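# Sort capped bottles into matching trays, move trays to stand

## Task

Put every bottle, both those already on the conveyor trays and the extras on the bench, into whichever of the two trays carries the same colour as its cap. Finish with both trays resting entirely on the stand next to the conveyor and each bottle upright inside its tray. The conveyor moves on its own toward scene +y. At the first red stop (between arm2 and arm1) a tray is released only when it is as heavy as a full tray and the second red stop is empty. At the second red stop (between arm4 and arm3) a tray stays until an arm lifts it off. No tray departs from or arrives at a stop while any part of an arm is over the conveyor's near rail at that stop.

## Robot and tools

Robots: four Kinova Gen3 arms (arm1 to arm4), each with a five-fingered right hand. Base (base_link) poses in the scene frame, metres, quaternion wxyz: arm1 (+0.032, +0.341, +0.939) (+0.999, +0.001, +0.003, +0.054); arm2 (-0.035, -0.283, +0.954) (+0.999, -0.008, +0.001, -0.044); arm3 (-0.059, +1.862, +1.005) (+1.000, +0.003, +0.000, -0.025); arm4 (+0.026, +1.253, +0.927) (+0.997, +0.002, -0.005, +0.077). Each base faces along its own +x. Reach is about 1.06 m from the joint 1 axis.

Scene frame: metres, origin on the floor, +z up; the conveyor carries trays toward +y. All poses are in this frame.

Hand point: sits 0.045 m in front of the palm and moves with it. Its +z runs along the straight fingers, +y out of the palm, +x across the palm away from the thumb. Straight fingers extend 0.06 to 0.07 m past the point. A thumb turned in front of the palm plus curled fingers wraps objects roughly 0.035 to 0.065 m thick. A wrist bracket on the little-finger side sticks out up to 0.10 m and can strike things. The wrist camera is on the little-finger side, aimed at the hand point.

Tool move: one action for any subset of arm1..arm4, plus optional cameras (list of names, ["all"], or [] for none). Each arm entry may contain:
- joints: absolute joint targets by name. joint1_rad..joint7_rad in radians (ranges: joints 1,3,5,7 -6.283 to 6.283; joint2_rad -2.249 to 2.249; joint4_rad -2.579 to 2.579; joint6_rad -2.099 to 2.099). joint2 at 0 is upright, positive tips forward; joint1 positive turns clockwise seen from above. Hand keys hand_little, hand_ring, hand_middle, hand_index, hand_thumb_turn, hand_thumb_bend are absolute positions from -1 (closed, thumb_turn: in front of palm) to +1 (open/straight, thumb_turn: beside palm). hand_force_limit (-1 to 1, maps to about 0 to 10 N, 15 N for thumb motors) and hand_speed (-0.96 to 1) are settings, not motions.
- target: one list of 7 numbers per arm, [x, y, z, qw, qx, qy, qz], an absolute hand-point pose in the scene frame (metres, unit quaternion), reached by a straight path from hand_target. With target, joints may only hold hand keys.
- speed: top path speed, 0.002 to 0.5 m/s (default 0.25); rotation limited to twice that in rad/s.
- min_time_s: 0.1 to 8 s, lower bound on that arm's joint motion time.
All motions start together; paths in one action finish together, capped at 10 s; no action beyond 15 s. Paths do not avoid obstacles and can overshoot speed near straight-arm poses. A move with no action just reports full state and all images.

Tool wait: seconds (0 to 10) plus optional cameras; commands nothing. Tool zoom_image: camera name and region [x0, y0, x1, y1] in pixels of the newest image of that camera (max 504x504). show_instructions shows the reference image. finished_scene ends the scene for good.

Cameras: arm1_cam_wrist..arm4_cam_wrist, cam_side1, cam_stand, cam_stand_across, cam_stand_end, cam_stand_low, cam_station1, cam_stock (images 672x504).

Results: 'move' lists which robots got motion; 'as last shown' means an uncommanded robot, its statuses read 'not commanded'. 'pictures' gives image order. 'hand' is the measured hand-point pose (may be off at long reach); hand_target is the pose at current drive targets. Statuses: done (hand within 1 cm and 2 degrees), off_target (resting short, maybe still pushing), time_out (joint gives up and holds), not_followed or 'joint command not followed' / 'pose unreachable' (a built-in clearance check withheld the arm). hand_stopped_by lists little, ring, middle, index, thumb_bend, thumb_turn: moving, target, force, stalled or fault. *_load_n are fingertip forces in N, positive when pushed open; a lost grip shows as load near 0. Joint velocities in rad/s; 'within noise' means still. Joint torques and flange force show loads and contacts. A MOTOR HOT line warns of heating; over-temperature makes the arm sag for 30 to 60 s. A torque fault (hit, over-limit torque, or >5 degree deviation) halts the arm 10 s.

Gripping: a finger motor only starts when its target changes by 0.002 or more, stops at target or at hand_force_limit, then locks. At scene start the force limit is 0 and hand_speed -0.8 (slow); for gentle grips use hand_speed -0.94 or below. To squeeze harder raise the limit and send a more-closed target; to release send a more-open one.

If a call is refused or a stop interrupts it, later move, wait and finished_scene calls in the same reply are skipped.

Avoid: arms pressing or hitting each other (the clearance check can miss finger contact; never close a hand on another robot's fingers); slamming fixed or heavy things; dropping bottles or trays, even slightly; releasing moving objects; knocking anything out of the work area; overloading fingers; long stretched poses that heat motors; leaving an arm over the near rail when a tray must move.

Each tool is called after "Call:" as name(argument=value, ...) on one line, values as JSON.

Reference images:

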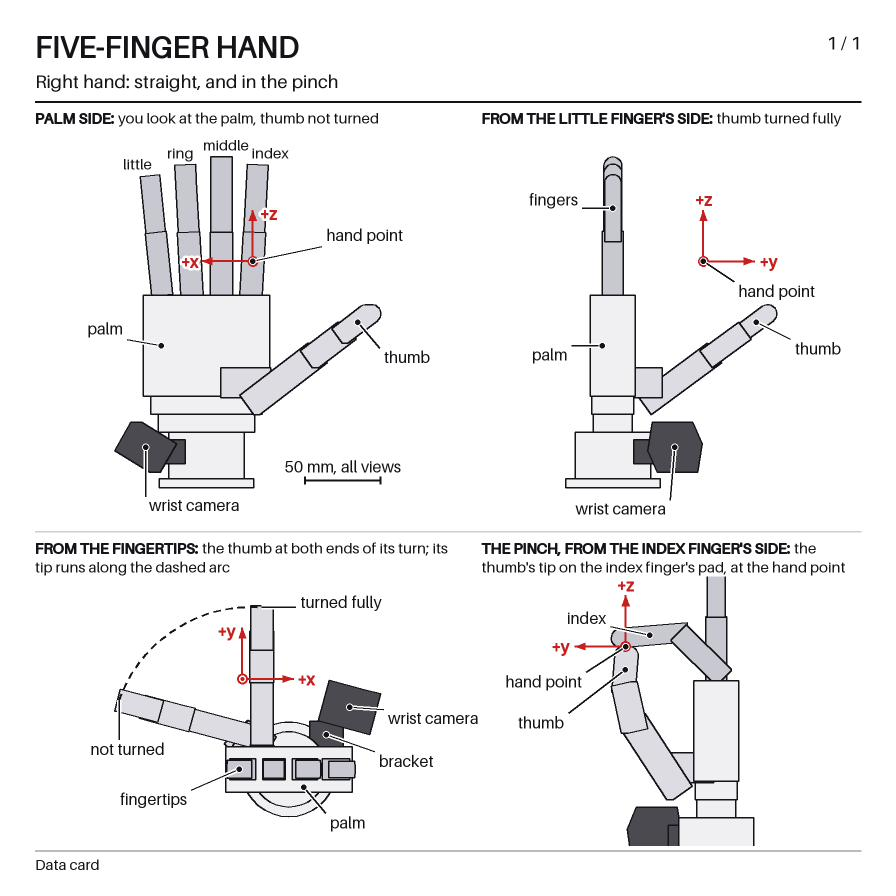

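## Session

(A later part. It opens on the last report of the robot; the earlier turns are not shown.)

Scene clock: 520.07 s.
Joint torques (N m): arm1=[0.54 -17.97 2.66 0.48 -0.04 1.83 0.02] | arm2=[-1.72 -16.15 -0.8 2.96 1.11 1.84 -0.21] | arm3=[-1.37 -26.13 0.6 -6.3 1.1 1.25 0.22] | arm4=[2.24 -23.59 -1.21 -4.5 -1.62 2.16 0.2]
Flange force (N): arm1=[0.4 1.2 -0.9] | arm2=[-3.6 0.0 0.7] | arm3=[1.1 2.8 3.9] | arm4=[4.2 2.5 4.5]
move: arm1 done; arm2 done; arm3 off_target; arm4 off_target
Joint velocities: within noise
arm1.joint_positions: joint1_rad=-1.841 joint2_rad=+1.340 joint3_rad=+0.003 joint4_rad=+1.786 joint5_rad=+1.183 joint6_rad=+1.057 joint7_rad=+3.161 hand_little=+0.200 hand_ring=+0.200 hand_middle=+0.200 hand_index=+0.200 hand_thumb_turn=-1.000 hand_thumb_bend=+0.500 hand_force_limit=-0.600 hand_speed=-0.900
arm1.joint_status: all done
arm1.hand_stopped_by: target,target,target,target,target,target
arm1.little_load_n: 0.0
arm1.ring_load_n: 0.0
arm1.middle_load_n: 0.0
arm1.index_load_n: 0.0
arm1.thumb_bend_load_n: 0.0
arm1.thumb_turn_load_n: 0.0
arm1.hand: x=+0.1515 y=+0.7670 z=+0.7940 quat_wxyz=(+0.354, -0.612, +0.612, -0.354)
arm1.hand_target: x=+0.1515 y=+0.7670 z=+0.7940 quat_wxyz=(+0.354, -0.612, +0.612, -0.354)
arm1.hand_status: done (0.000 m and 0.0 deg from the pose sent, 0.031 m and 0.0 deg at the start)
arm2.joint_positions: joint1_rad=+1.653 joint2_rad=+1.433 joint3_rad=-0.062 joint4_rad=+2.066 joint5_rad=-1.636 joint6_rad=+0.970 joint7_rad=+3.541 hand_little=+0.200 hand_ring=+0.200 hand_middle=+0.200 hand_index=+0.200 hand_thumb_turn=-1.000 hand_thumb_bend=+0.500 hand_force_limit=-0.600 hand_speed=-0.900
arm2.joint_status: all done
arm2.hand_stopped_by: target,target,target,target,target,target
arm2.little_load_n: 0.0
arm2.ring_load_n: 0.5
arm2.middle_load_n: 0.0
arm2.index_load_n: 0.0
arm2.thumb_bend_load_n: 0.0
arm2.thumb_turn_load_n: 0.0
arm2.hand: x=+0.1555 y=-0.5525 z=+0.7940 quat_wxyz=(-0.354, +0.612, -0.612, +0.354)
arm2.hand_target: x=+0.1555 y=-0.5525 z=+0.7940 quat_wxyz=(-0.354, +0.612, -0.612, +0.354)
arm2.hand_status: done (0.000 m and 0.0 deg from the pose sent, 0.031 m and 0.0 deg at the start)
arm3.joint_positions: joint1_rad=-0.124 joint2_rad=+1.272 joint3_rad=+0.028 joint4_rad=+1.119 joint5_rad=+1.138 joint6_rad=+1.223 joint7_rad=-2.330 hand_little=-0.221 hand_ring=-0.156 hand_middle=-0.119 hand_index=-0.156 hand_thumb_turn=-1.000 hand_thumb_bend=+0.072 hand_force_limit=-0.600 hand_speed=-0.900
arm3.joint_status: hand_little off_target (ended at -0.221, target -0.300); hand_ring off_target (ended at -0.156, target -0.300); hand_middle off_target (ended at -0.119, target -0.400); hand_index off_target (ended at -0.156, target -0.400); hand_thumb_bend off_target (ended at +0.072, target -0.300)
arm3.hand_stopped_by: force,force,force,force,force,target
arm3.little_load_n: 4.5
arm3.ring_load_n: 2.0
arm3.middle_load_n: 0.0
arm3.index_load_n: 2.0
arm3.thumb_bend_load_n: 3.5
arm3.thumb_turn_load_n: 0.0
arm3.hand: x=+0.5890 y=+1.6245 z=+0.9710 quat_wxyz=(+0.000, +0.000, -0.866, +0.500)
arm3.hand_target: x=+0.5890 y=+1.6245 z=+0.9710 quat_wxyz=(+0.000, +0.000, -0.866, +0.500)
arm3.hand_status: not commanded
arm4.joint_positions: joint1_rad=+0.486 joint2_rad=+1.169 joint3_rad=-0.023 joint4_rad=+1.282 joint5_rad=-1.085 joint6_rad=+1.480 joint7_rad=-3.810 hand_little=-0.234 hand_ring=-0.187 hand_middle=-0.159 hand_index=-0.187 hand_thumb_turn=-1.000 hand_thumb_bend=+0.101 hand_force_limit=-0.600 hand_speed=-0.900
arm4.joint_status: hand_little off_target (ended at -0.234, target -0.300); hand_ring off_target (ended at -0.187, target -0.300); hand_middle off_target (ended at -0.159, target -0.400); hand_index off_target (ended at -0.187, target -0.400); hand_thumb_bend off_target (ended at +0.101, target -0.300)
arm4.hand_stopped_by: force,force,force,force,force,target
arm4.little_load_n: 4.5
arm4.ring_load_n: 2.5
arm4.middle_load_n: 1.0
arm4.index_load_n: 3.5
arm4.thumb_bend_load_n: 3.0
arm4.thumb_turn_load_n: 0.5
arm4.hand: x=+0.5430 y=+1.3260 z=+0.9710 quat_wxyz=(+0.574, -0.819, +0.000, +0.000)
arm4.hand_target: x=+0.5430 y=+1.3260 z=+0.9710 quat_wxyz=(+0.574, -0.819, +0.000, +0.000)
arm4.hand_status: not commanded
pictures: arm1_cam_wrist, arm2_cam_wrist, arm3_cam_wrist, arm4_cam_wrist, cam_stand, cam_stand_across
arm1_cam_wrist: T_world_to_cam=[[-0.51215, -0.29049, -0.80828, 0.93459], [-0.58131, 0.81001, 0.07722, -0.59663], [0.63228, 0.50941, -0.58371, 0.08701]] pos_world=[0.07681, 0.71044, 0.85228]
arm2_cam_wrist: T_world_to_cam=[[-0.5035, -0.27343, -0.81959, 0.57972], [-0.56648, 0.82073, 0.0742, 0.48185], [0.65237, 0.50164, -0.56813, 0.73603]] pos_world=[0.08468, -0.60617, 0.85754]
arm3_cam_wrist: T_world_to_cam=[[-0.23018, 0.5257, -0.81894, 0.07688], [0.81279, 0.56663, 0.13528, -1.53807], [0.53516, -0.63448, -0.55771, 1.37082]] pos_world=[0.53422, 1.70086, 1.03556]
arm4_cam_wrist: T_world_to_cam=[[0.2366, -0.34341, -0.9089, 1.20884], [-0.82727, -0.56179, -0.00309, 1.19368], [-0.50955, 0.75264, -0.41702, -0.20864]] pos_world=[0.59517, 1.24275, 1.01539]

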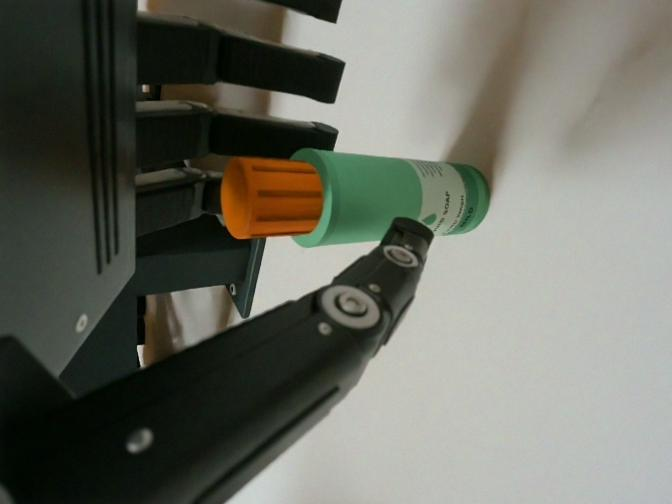

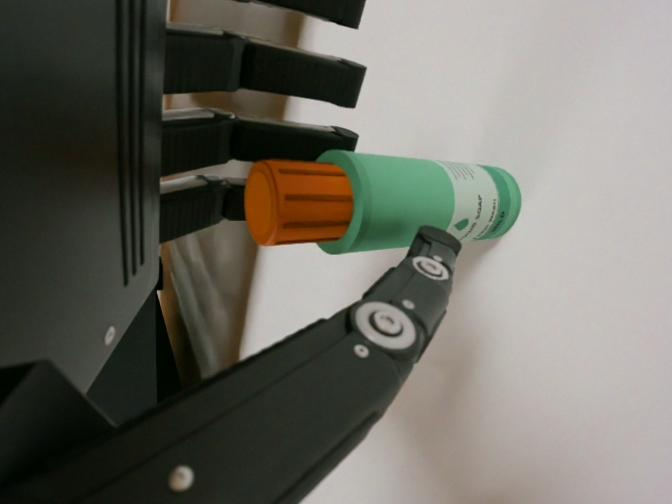

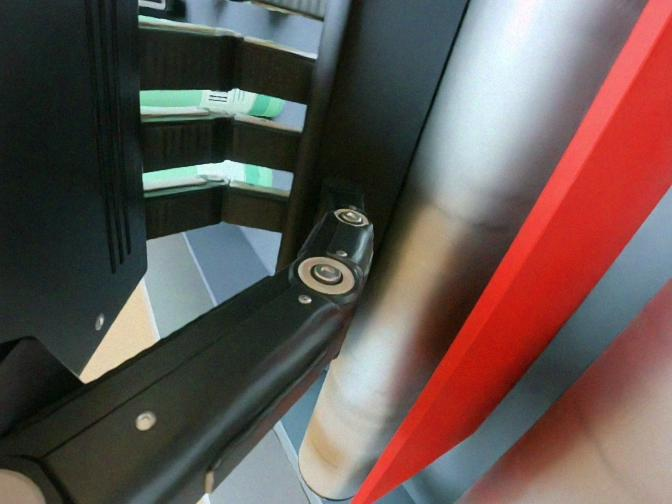

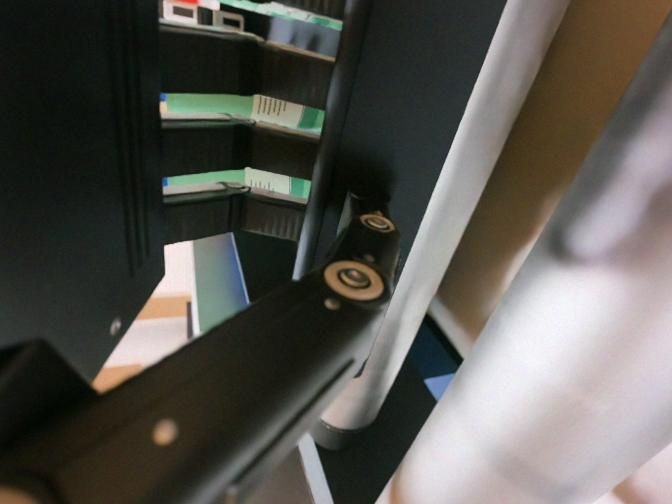

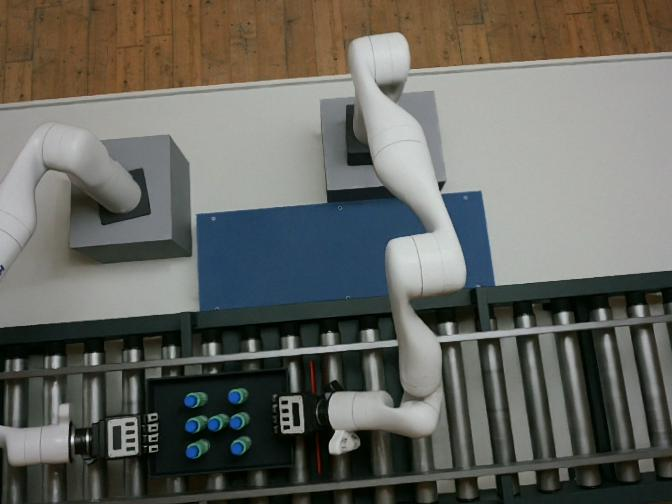

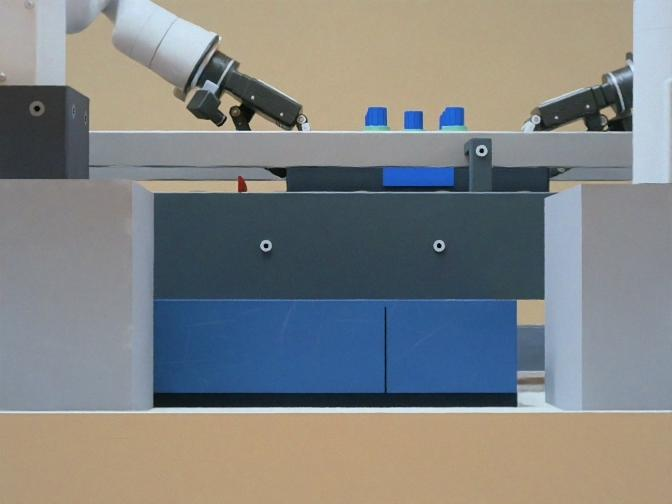

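Call:
move(arm1={"target": [0.1485, 0.767, 0.794, 0.3536, -0.6124, 0.6124, -0.3536], "speed": 0.02, "joints": {"hand_thumb_bend": -0.1}}, arm2={"target": [0.151, -0.5525, 0.794, 0.3536, -0.6124, 0.6124, -0.3536], "speed": 0.02, "joints": {"hand_thumb_bend": -0.1}}, arm3={"joints": {"hand_force_limit": 0.2, "hand_index": -0.5, "hand_middle": -0.5, "hand_thumb_bend": -0.35}}, arm4={"joints": {"hand_force_limit": 0.2, "hand_index": -0.5, "hand_middle": -0.5, "hand_thumb_bend": -0.35}}, cameras=["arm1_cam_wrist", "arm2_cam_wrist", "arm3_cam_wrist", "arm4_cam_wrist", "cam_stand_across", "cam_stand"])

Scene clock: 549.47 s.
Joint torques (N m): arm1=[0.6 -18.13 2.76 0.5 0.02 2.04 0.01] | arm2=[-1.77 -16.29 -0.96 3.02 1.22 2.08 -0.27] | arm3=[-3.26 -27.47 -0.46 -6.95 1.03 0.87 0.17] | arm4=[3.34 -24.53 -0.76 -5.13 -1.62 2.25 0.16]
Flange force (N): arm1=[0.5 1.6 -0.7] | arm2=[-4.1 0.5 1.2] | arm3=[1.2 3.0 7.2] | arm4=[3.3 3.1 7.2]
move: arm1 off_target; arm2 off_target; arm3 off_target; arm4 off_target
Joint velocities: within noise
arm1.joint_positions: joint1_rad=-1.845 joint2_rad=+1.340 joint3_rad=-0.001 joint4_rad=+1.783 joint5_rad=+1.178 joint6_rad=+1.062 joint7_rad=+3.163 hand_little=+0.200 hand_ring=+0.200 hand_middle=+0.200 hand_index=+0.200 hand_thumb_turn=-1.000 hand_thumb_bend=+0.108 hand_force_limit=-0.600 hand_speed=-0.900
arm1.joint_status: hand_thumb_bend off_target (ended at +0.108, target -0.100)
arm1.hand_stopped_by: target,target,target,target,force,target
arm1.little_load_n: 0.0
arm1.ring_load_n: 0.0
arm1.middle_load_n: 2.5
arm1.index_load_n: 0.0
arm1.thumb_bend_load_n: 3.0
arm1.thumb_turn_load_n: 0.5
arm1.hand: x=+0.1485 y=+0.7670 z=+0.7940 quat_wxyz=(+0.354, -0.612, +0.612, -0.354)
arm1.hand_target: x=+0.1485 y=+0.7670 z=+0.7940 quat_wxyz=(+0.354, -0.612, +0.612, -0.354)
arm1.hand_status: done (0.000 m and 0.0 deg from the pose sent, 0.003 m and 0.0 deg at the start)
arm2.joint_positions: joint1_rad=+1.660 joint2_rad=+1.432 joint3_rad=-0.054 joint4_rad=+2.063 joint5_rad=-1.623 joint6_rad=+0.974 joint7_rad=+3.536 hand_little=+0.200 hand_ring=+0.200 hand_middle=+0.200 hand_index=+0.200 hand_thumb_turn=-1.000 hand_thumb_bend=+0.075 hand_force_limit=-0.600 hand_speed=-0.900
arm2.joint_status: hand_thumb_bend off_target (ended at +0.075, target -0.100)
arm2.hand_stopped_by: target,target,target,target,force,target
arm2.little_load_n: 0.0
arm2.ring_load_n: 0.0
arm2.middle_load_n: 2.5
arm2.index_load_n: -0.5
arm2.thumb_bend_load_n: 3.0
arm2.thumb_turn_load_n: 0.5
arm2.hand: x=+0.1510 y=-0.5525 z=+0.7940 quat_wxyz=(-0.354, +0.612, -0.612, +0.354)
arm2.hand_target: x=+0.1510 y=-0.5525 z=+0.7940 quat_wxyz=(-0.354, +0.612, -0.612, +0.354)
arm2.hand_status: done (0.000 m and 0.0 deg from the pose sent, 0.004 m and 0.0 deg at the start)
arm3.joint_positions: joint1_rad=-0.124 joint2_rad=+1.272 joint3_rad=+0.028 joint4_rad=+1.119 joint5_rad=+1.138 joint6_rad=+1.223 joint7_rad=-2.330 hand_little=-0.221 hand_ring=-0.156 hand_middle=-0.143 hand_index=-0.172 hand_thumb_turn=-1.000 hand_thumb_bend=+0.055 hand_force_limit=+0.200 hand_speed=-0.900
arm3.joint_status: hand_middle off_target (ended at -0.143, target -0.500); hand_index off_target (ended at -0.172, target -0.500); hand_thumb_bend off_target (ended at +0.055, target -0.350); the others done
arm3.hand_stopped_by: force,force,force,force,force,target
arm3.little_load_n: 3.0
arm3.ring_load_n: 1.5
arm3.middle_load_n: 8.5
arm3.index_load_n: 6.5
arm3.thumb_bend_load_n: 9.5
arm3.thumb_turn_load_n: 0.5
arm3.hand: x=+0.5890 y=+1.6245 z=+0.9710 quat_wxyz=(+0.000, +0.000, -0.866, +0.500)
arm3.hand_target: x=+0.5890 y=+1.6245 z=+0.9710 quat_wxyz=(+0.000, +0.000, -0.866, +0.500)
arm3.hand_status: not commanded
arm4.joint_positions: joint1_rad=+0.486 joint2_rad=+1.169 joint3_rad=-0.023 joint4_rad=+1.282 joint5_rad=-1.085 joint6_rad=+1.480 joint7_rad=-3.810 hand_little=-0.234 hand_ring=-0.187 hand_middle=-0.175 hand_index=-0.195 hand_thumb_turn=-1.000 hand_thumb_bend=+0.083 hand_force_limit=+0.200 hand_speed=-0.900
arm4.joint_status: hand_middle off_target (ended at -0.175, target -0.500); hand_index off_target (ended at -0.195, target -0.500); hand_thumb_bend off_target (ended at +0.083, target -0.350); the others done
arm4.hand_stopped_by: force,force,force,force,force,target
arm4.little_load_n: 3.5
arm4.ring_load_n: 2.0
arm4.middle_load_n: 9.5
arm4.index_load_n: 7.0
arm4.thumb_bend_load_n: 9.5
arm4.thumb_turn_load_n: 0.5
arm4.hand: x=+0.5430 y=+1.3260 z=+0.9710 quat_wxyz=(+0.574, -0.819, +0.000, +0.000)
arm4.hand_target: x=+0.5430 y=+1.3260 z=+0.9710 quat_wxyz=(+0.574, -0.819, +0.000, +0.000)
arm4.hand_status: not commanded
pictures: arm1_cam_wrist, arm2_cam_wrist, arm3_cam_wrist, arm4_cam_wrist, cam_stand, cam_stand_across
arm1_cam_wrist: T_world_to_cam=[[-0.51215, -0.29049, -0.80828, 0.93305], [-0.58131, 0.81001, 0.07722, -0.59837], [0.63228, 0.50941, -0.58371, 0.08891]] pos_world=[0.07381, 0.71044, 0.85228]
arm2_cam_wrist: T_world_to_cam=[[-0.50355, -0.27336, -0.81958, 0.57741], [-0.56644, 0.82075, 0.07427, 0.47925], [0.65237, 0.50164, -0.56813, 0.73891]] pos_world=[0.08018, -0.60617, 0.85743]
arm3_cam_wrist: T_world_to_cam=[[-0.23018, 0.5257, -0.81894, 0.07688], [0.81279, 0.56663, 0.13528, -1.53807], [0.53516, -0.63448, -0.55771, 1.37082]] pos_world=[0.53422, 1.70086, 1.03556]
arm4_cam_wrist: T_world_to_cam=[[0.23668, -0.34336, -0.90889, 1.20873], [-0.82725, -0.56182, -0.00318, 1.19379], [-0.50954, 0.75264, -0.41702, -0.20864]] pos_world=[0.59517, 1.24275, 1.01539]

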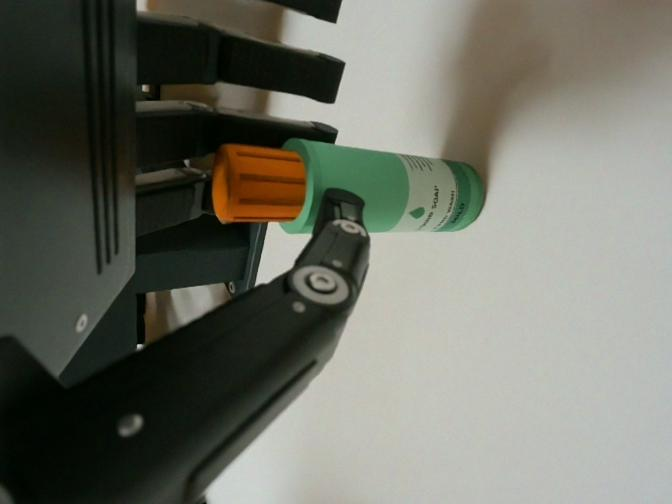

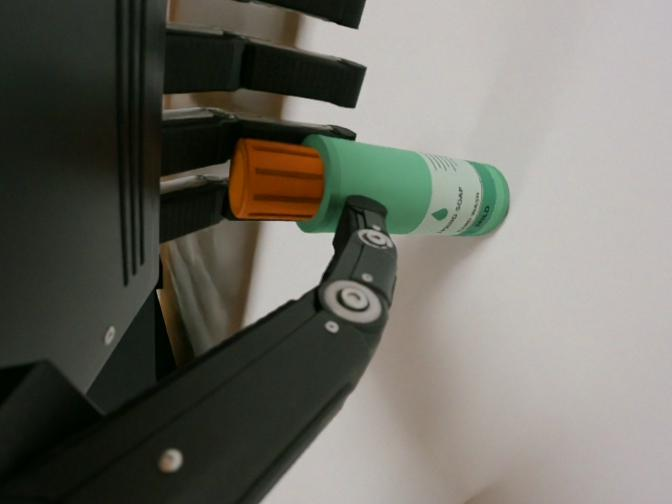

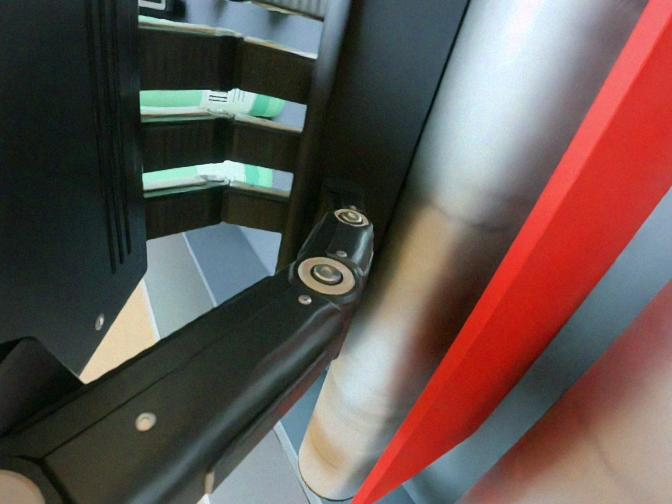

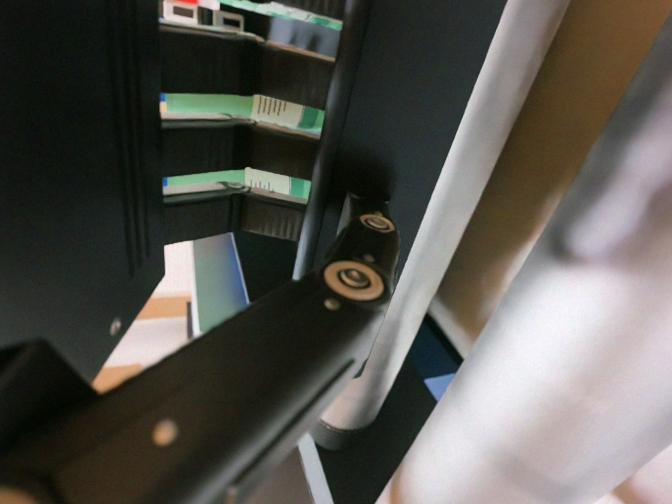

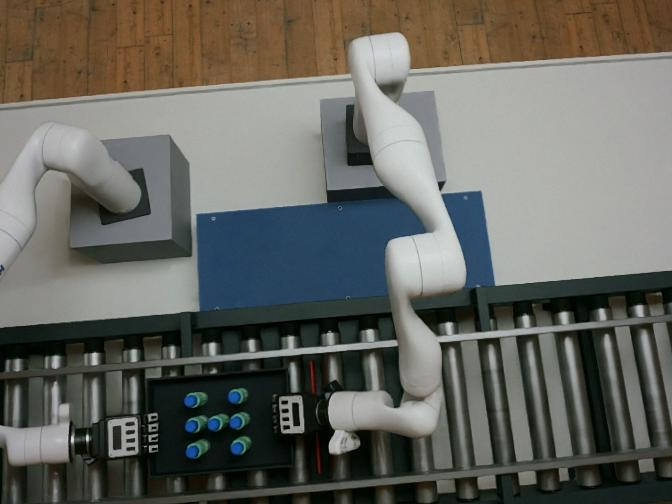

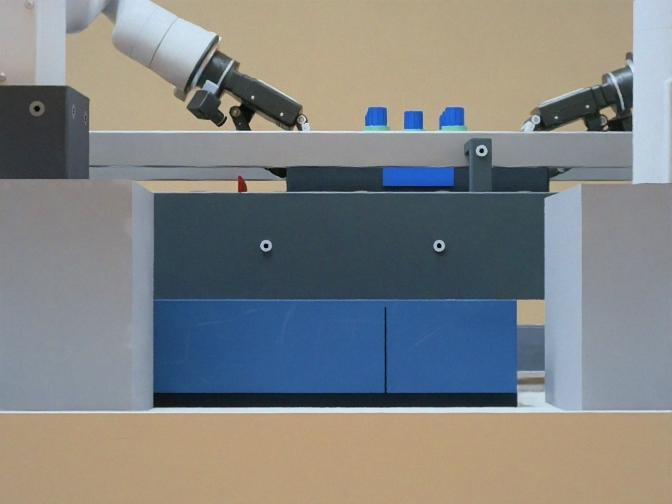

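Call:
move(arm1={"joints": {"hand_index": -0.1}}, arm2={"joints": {"hand_index": -0.1}}, arm3={"target": [0.589, 1.6245, 0.986, 0, 0, 0.866, -0.5], "speed": 0.015}, arm4={"target": [0.543, 1.326, 0.986, 0.5736, -0.8192, 0, 0], "speed": 0.015}, cameras=["arm1_cam_wrist", "arm2_cam_wrist", "arm3_cam_wrist", "arm4_cam_wrist", "cam_stand_across", "cam_stand_end"])

Call:
zoom_image(camera="cam_stand_across", region=[200, 80, 340, 200])

Call:
zoom_image(camera="cam_stand_across", region=[480, 80, 620, 200])

Scene clock: 558.53 s.
Joint torques (N m): arm1=[0.5 -18.17 2.84 0.48 -0.03 1.94 0.02] | arm2=[-1.78 -16.31 -0.94 3.03 1.15 2.09 -0.26] | arm3=[-3.13 -28.37 0.12 -7.45 1.47 1.22 0.21] | arm4=[3.49 -25.82 -1.34 -5.55 -2.13 2.76 0.11]
Flange force (N): arm1=[0.5 1.6 -0.6] | arm2=[-3.9 0.6 1.0] | arm3=[1.5 4.6 7.8] | arm4=[3.6 5.7 8.3]
move: arm1 off_target; arm2 off_target; arm3 done; arm4 done
Joint velocities: within noise
arm1.joint_positions: joint1_rad=-1.845 joint2_rad=+1.340 joint3_rad=-0.001 joint4_rad=+1.783 joint5_rad=+1.178 joint6_rad=+1.062 joint7_rad=+3.163 hand_little=+0.200 hand_ring=+0.200 hand_middle=+0.200 hand_index=+0.164 hand_thumb_turn=-1.000 hand_thumb_bend=+0.108 hand_force_limit=-0.600 hand_speed=-0.900
arm1.joint_status: hand_index off_target (ended at +0.164, target -0.100)
arm1.hand_stopped_by: target,target,target,force,force,target
arm1.little_load_n: 0.0
arm1.ring_load_n: 0.0
arm1.middle_load_n: 1.5
arm1.index_load_n: 2.5
arm1.thumb_bend_load_n: 4.5
arm1.thumb_turn_load_n: 0.0
arm1.hand: x=+0.1485 y=+0.7670 z=+0.7940 quat_wxyz=(+0.354, -0.612, +0.612, -0.354)
arm1.hand_target: x=+0.1485 y=+0.7670 z=+0.7940 quat_wxyz=(+0.354, -0.612, +0.612, -0.354)
arm1.hand_status: not commanded
arm2.joint_positions: joint1_rad=+1.660 joint2_rad=+1.432 joint3_rad=-0.054 joint4_rad=+2.063 joint5_rad=-1.623 joint6_rad=+0.974 joint7_rad=+3.536 hand_little=+0.200 hand_ring=+0.200 hand_middle=+0.200 hand_index=+0.136 hand_thumb_turn=-1.000 hand_thumb_bend=+0.075 hand_force_limit=-0.600 hand_speed=-0.900
arm2.joint_status: hand_index off_target (ended at +0.136, target -0.100)
arm2.hand_stopped_by: target,target,target,force,force,target
arm2.little_load_n: 0.0
arm2.ring_load_n: 0.0
arm2.middle_load_n: 2.0
arm2.index_load_n: 2.0
arm2.thumb_bend_load_n: 4.0
arm2.thumb_turn_load_n: 0.0
arm2.hand: x=+0.1510 y=-0.5525 z=+0.7940 quat_wxyz=(-0.354, +0.612, -0.612, +0.354)
arm2.hand_target: x=+0.1510 y=-0.5525 z=+0.7940 quat_wxyz=(-0.354, +0.612, -0.612, +0.354)
arm2.hand_status: not commanded
arm3.joint_positions: joint1_rad=-0.123 joint2_rad=+1.244 joint3_rad=+0.027 joint4_rad=+1.131 joint5_rad=+1.134 joint6_rad=+1.231 joint7_rad=-2.315 hand_little=-0.221 hand_ring=-0.156 hand_middle=-0.143 hand_index=-0.172 hand_thumb_turn=-1.000 hand_thumb_bend=+0.055 hand_force_limit=+0.200 hand_speed=-0.900
arm3.joint_status: not commanded
arm3.hand_stopped_by: force,force,force,force,force,target
arm3.little_load_n: 3.0
arm3.ring_load_n: 1.5
arm3.middle_load_n: 8.5
arm3.index_load_n: 7.0
arm3.thumb_bend_load_n: 9.0
arm3.thumb_turn_load_n: 0.5
arm3.hand: x=+0.5890 y=+1.6245 z=+0.9860 quat_wxyz=(+0.000, +0.000, -0.866, +0.500)
arm3.hand_target: x=+0.5890 y=+1.6245 z=+0.9860 quat_wxyz=(+0.000, +0.000, -0.866, +0.500)
arm3.hand_status: done (0.000 m and 0.0 deg from the pose sent, 0.015 m and 0.0 deg at the start)
arm4.joint_positions: joint1_rad=+0.485 joint2_rad=+1.140 joint3_rad=-0.023 joint4_rad=+1.290 joint5_rad=-1.085 joint6_rad=+1.490 joint7_rad=-3.828 hand_little=-0.234 hand_ring=-0.187 hand_middle=-0.175 hand_index=-0.195 hand_thumb_turn=-1.000 hand_thumb_bend=+0.083 hand_force_limit=+0.200 hand_speed=-0.900
arm4.joint_status: not commanded
arm4.hand_stopped_by: force,force,force,force,force,target
arm4.little_load_n: 3.5
arm4.ring_load_n: 2.0
arm4.middle_load_n: 9.5
arm4.index_load_n: 7.0
arm4.thumb_bend_load_n: 9.5
arm4.thumb_turn_load_n: 0.5
arm4.hand: x=+0.5430 y=+1.3260 z=+0.9860 quat_wxyz=(+0.574, -0.819, +0.000, +0.000)
arm4.hand_target: x=+0.5430 y=+1.3260 z=+0.9860 quat_wxyz=(+0.574, -0.819, +0.000, +0.000)
arm4.hand_status: done (0.000 m and 0.0 deg from the pose sent, 0.015 m and 0.0 deg at the start)
arm1_cam_wrist: T_world_to_cam=[[-0.51215, -0.29049, -0.80828, 0.93305], [-0.58131, 0.81001, 0.07722, -0.59837], [0.63228, 0.50941, -0.58371, 0.08891]] pos_world=[0.07381, 0.71044, 0.85228]
arm2_cam_wrist: T_world_to_cam=[[-0.50355, -0.27336, -0.81958, 0.57741], [-0.56644, 0.82075, 0.07427, 0.47925], [0.65237, 0.50164, -0.56813, 0.73891]] pos_world=[0.08018, -0.60617, 0.85743]
arm3_cam_wrist: T_world_to_cam=[[-0.23018, 0.5257, -0.81894, 0.08916], [0.81279, 0.56663, 0.13528, -1.5401], [0.53516, -0.63448, -0.55771, 1.37918]] pos_world=[0.53422, 1.70086, 1.05056]
arm4_cam_wrist: T_world_to_cam=[[0.23668, -0.34336, -0.90889, 1.22236], [-0.82725, -0.56182, -0.00318, 1.19383], [-0.50954, 0.75264, -0.41702, -0.20239]] pos_world=[0.59517, 1.24275, 1.03039]

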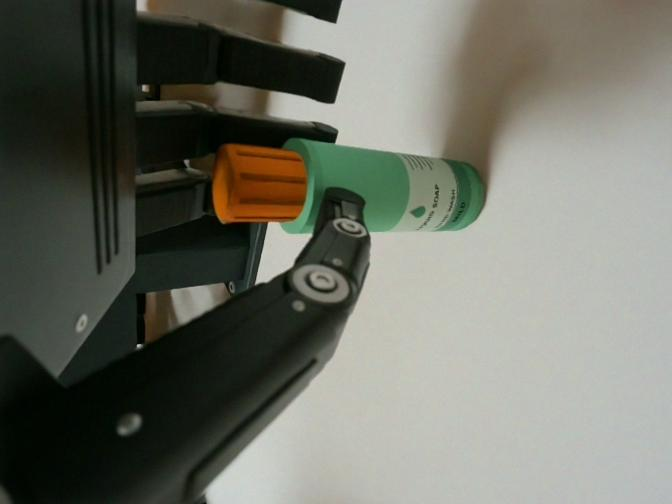

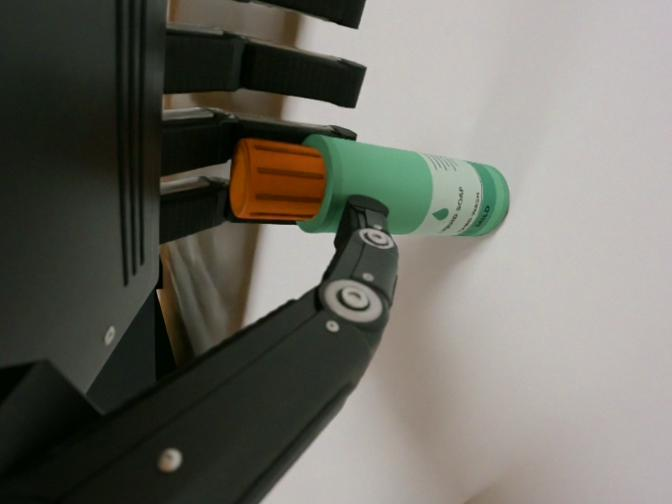

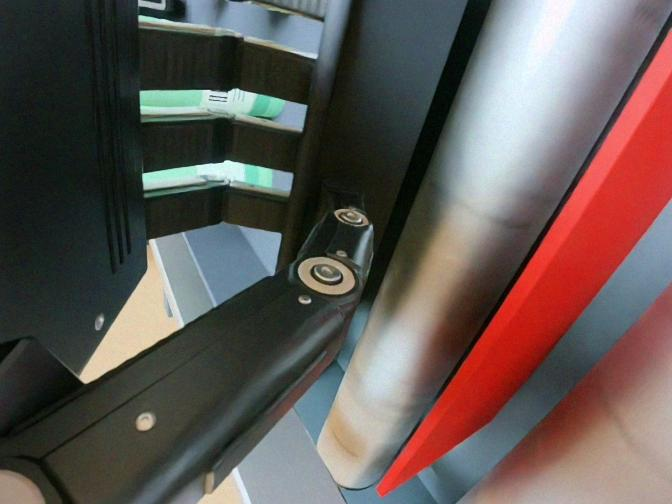

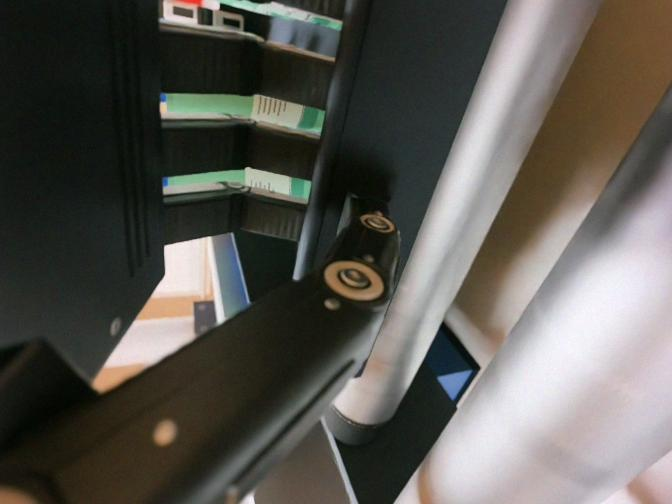

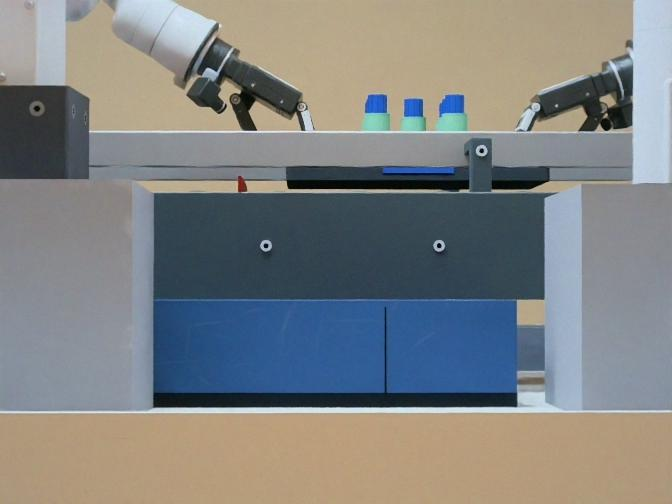

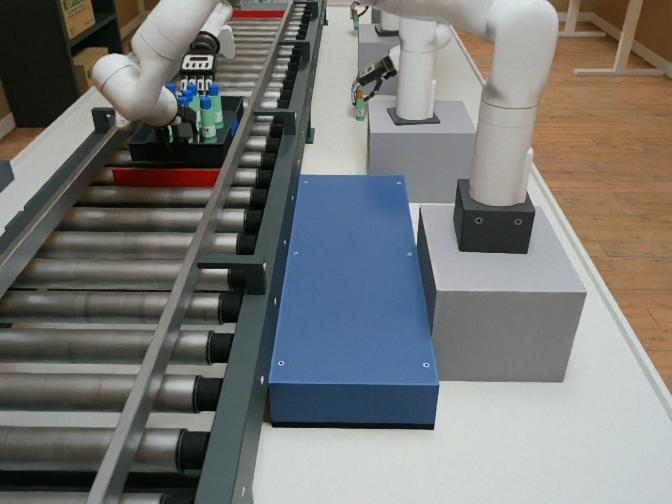

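Scaled by 3.600 from the camera's image (finer frame: 960x720).

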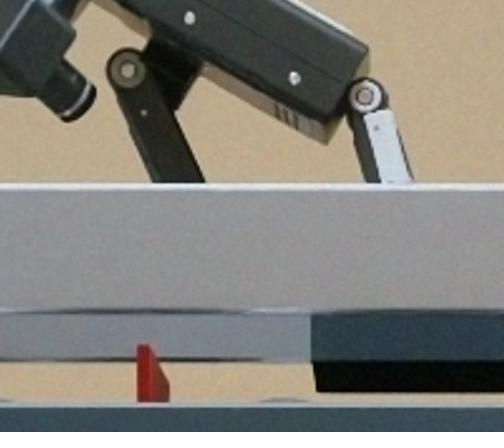

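Scaled by 3.600 from the camera's image (finer frame: 960x720).

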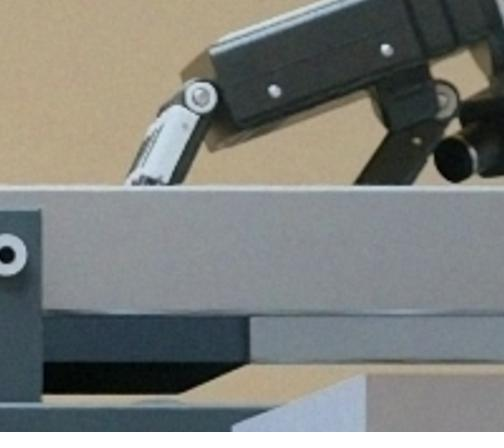

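Call:
move(arm1={"target": [0.1485, 0.767, 0.90, 0.3536, -0.6124, 0.6124, -0.3536], "speed": 0.05}, arm2={"target": [0.151, -0.5525, 0.90, 0.3536, -0.6124, 0.6124, -0.3536], "speed": 0.05}, arm3={"target": [0.589, 1.6245, 1.085, 0, 0, 0.866, -0.5], "speed": 0.05}, arm4={"target": [0.543, 1.326, 1.085, 0.5736, -0.8192, 0, 0], "speed": 0.05}, cameras=["arm1_cam_wrist", "arm2_cam_wrist", "arm3_cam_wrist", "arm4_cam_wrist", "cam_stand_across", "cam_stand_end"])

Call:
zoom_image(camera="cam_stand_across", region=[220, 0, 620, 200])

Scene clock: 582.50 s.
Joint torques (N m): arm1=[0.52 -17.34 2.46 -0.57 0.25 1.97 0.02] | arm2=[-1.75 -15.72 -0.69 2.1 0.93 2.2 -0.23] | arm3=[-2.84 -27.82 0.01 -8.32 1.76 1.09 0.2] | arm4=[3.33 -24.79 -1.19 -6.64 -2.51 2.47 0.1]
Flange force (N): arm1=[0.5 1.5 -0.6] | arm2=[-3.7 2.0 1.6] | arm3=[0.7 5.1 7.4] | arm4=[3.2 5.0 7.9]
move: arm1 done; arm2 done; arm3 done; arm4 done
Joint velocities: within noise
arm1.joint_positions: joint1_rad=-1.837 joint2_rad=+1.078 joint3_rad=-0.014 joint4_rad=+1.919 joint5_rad=+1.123 joint6_rad=+1.124 joint7_rad=+3.287 hand_little=+0.200 hand_ring=+0.200 hand_middle=+0.200 hand_index=+0.164 hand_thumb_turn=-1.000 hand_thumb_bend=+0.108 hand_force_limit=-0.600 hand_speed=-0.900
arm1.joint_status: not commanded
arm1.hand_stopped_by: target,target,target,force,force,target
arm1.little_load_n: 0.0
arm1.ring_load_n: 0.0
arm1.middle_load_n: 1.5
arm1.index_load_n: 2.5
arm1.thumb_bend_load_n: 4.5
arm1.thumb_turn_load_n: 0.0
arm1.hand: x=+0.1485 y=+0.7670 z=+0.9000 quat_wxyz=(+0.354, -0.612, +0.612, -0.354)
arm1.hand_target: x=+0.1485 y=+0.7670 z=+0.9000 quat_wxyz=(+0.354, -0.612, +0.612, -0.354)
arm1.hand_status: done (0.000 m and 0.0 deg from the pose sent, 0.106 m and 0.0 deg at the start)
arm2.joint_positions: joint1_rad=+1.653 joint2_rad=+1.142 joint3_rad=-0.052 joint4_rad=+2.235 joint5_rad=-1.562 joint6_rad=+0.984 joint7_rad=+3.394 hand_little=+0.200 hand_ring=+0.200 hand_middle=+0.200 hand_index=+0.136 hand_thumb_turn=-1.000 hand_thumb_bend=+0.075 hand_force_limit=-0.600 hand_speed=-0.900
arm2.joint_status: not commanded
arm2.hand_stopped_by: target,target,target,force,force,target
arm2.little_load_n: 0.0
arm2.ring_load_n: 0.0
arm2.middle_load_n: 2.0
arm2.index_load_n: 2.0
arm2.thumb_bend_load_n: 4.0
arm2.thumb_turn_load_n: 0.0
arm2.hand: x=+0.1510 y=-0.5525 z=+0.9000 quat_wxyz=(-0.354, +0.612, -0.612, +0.354)
arm2.hand_target: x=+0.1510 y=-0.5525 z=+0.9000 quat_wxyz=(-0.354, +0.612, -0.612, +0.354)
arm2.hand_status: done (0.000 m and 0.0 deg from the pose sent, 0.106 m and 0.0 deg at the start)
arm3.joint_positions: joint1_rad=-0.119 joint2_rad=+1.071 joint3_rad=+0.016 joint4_rad=+1.164 joint5_rad=+1.106 joint6_rad=+1.297 joint7_rad=-2.185 hand_little=-0.221 hand_ring=-0.156 hand_middle=-0.143 hand_index=-0.172 hand_thumb_turn=-1.000 hand_thumb_bend=+0.055 hand_force_limit=+0.200 hand_speed=-0.900
arm3.joint_status: not commanded
arm3.hand_stopped_by: force,force,force,force,force,target
arm3.little_load_n: 3.0
arm3.ring_load_n: 1.0
arm3.middle_load_n: 8.5
arm3.index_load_n: 6.5
arm3.thumb_bend_load_n: 9.0
arm3.thumb_turn_load_n: 0.0
arm3.hand: x=+0.5890 y=+1.6245 z=+1.0850 quat_wxyz=(+0.000, +0.000, -0.866, +0.500)
arm3.hand_target: x=+0.5890 y=+1.6245 z=+1.0850 quat_wxyz=(+0.000, +0.000, -0.866, +0.500)
arm3.hand_status: done (0.000 m and 0.0 deg from the pose sent, 0.099 m and 0.0 deg at the start)
arm4.joint_positions: joint1_rad=+0.482 joint2_rad=+0.970 joint3_rad=-0.020 joint4_rad=+1.297 joint5_rad=-1.085 joint6_rad=+1.566 joint7_rad=-3.973 hand_little=-0.234 hand_ring=-0.187 hand_middle=-0.175 hand_index=-0.195 hand_thumb_turn=-1.000 hand_thumb_bend=+0.083 hand_force_limit=+0.200 hand_speed=-0.900
arm4.joint_status: not commanded
arm4.hand_stopped_by: force,force,force,force,force,target
arm4.little_load_n: 3.5
arm4.ring_load_n: 2.0
arm4.middle_load_n: 9.5
arm4.index_load_n: 7.0
arm4.thumb_bend_load_n: 9.5
arm4.thumb_turn_load_n: 0.5
arm4.hand: x=+0.5430 y=+1.3260 z=+1.0850 quat_wxyz=(+0.574, -0.819, +0.000, +0.000)
arm4.hand_target: x=+0.5430 y=+1.3260 z=+1.0850 quat_wxyz=(+0.574, -0.819, +0.000, +0.000)
arm4.hand_status: done (0.000 m and 0.0 deg from the pose sent, 0.099 m and 0.0 deg at the start)
arm1_cam_wrist: T_world_to_cam=[[-0.51215, -0.29049, -0.80828, 1.01873], [-0.58131, 0.81001, 0.07722, -0.60656], [0.63228, 0.50941, -0.58371, 0.15078]] pos_world=[0.07381, 0.71044, 0.95828]
arm2_cam_wrist: T_world_to_cam=[[-0.5035, -0.27343, -0.81959, 0.66424], [-0.56648, 0.82073, 0.0742, 0.47144], [0.65237, 0.50164, -0.56813, 0.79913]] pos_world=[0.08018, -0.60617, 0.96344]
arm3_cam_wrist: T_world_to_cam=[[-0.23018, 0.5257, -0.81894, 0.17024], [0.81279, 0.56663, 0.13528, -1.55349], [0.53516, -0.63448, -0.55771, 1.43439]] pos_world=[0.53422, 1.70086, 1.14956]
arm4_cam_wrist: T_world_to_cam=[[0.23668, -0.34336, -0.90889, 1.31234], [-0.82725, -0.56182, -0.00318, 1.19415], [-0.50954, 0.75264, -0.41702, -0.1611]] pos_world=[0.59517, 1.24275, 1.12939]

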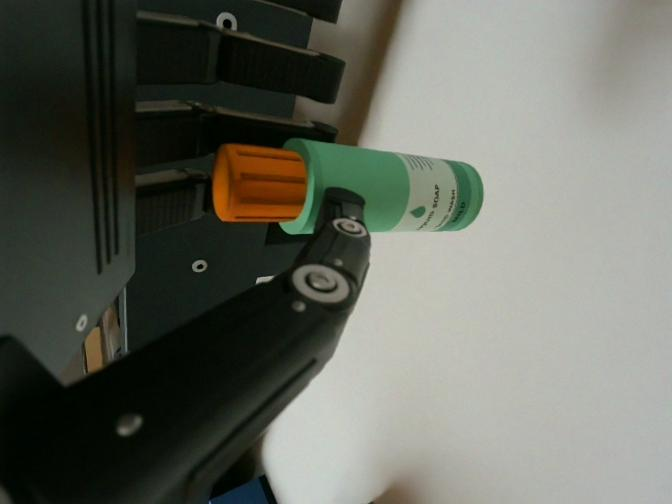

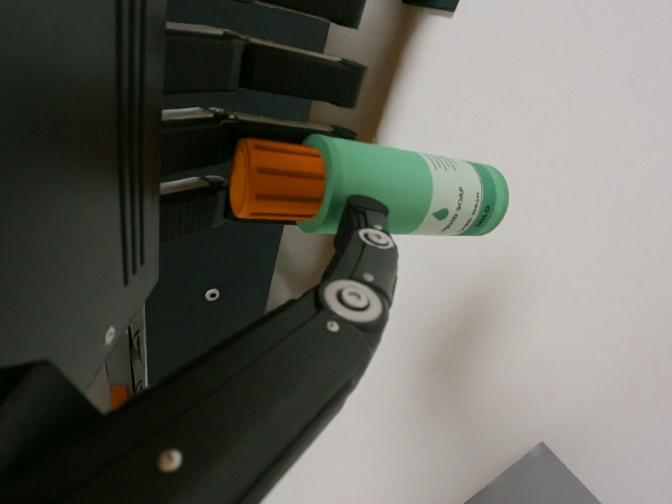

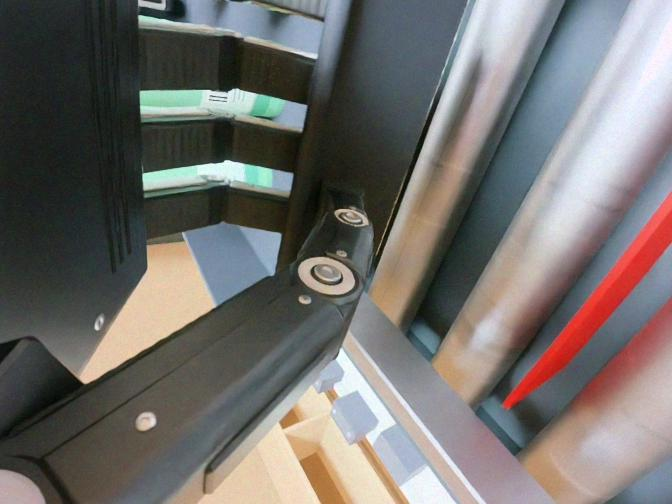

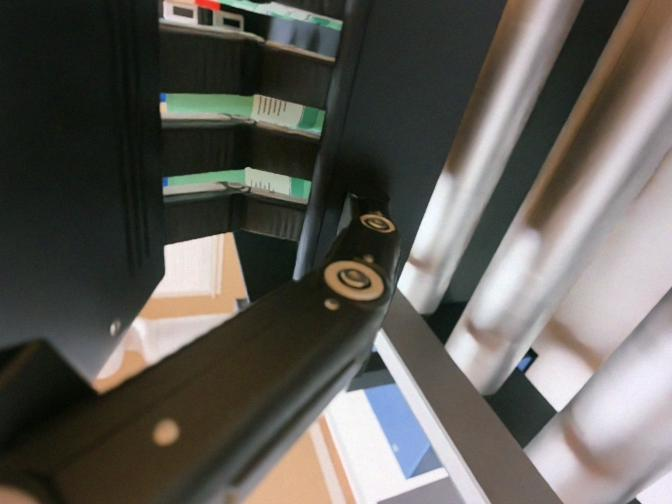

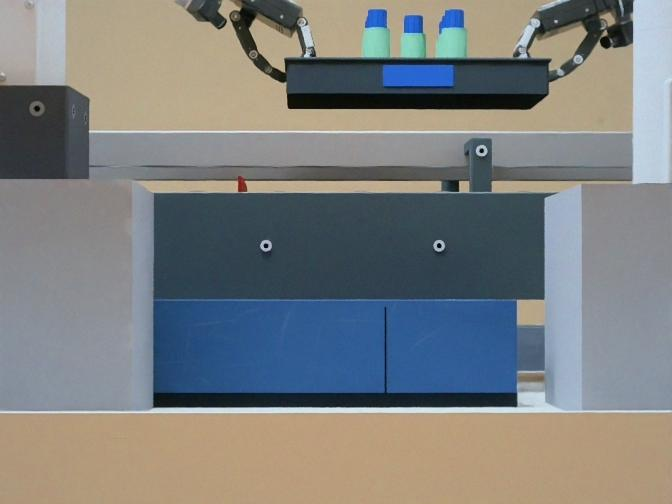

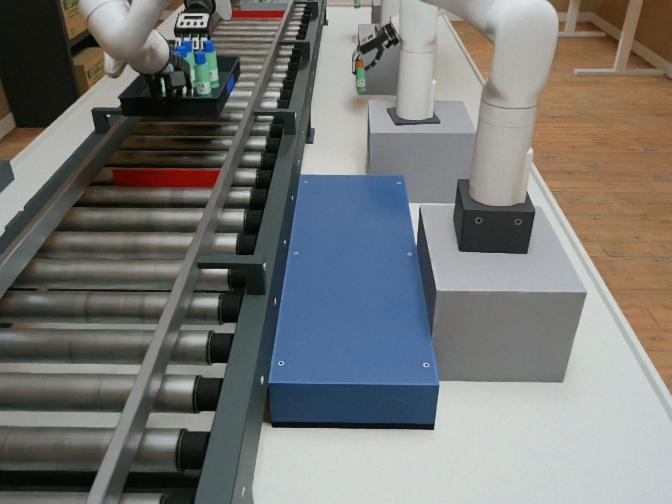

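Scaled by 1.260 from the camera's image (finer frame: 960x720).

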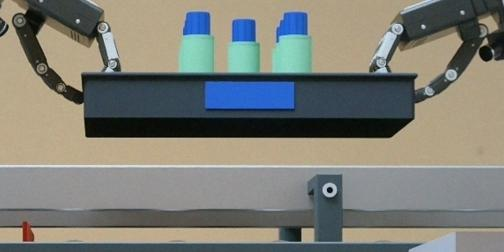

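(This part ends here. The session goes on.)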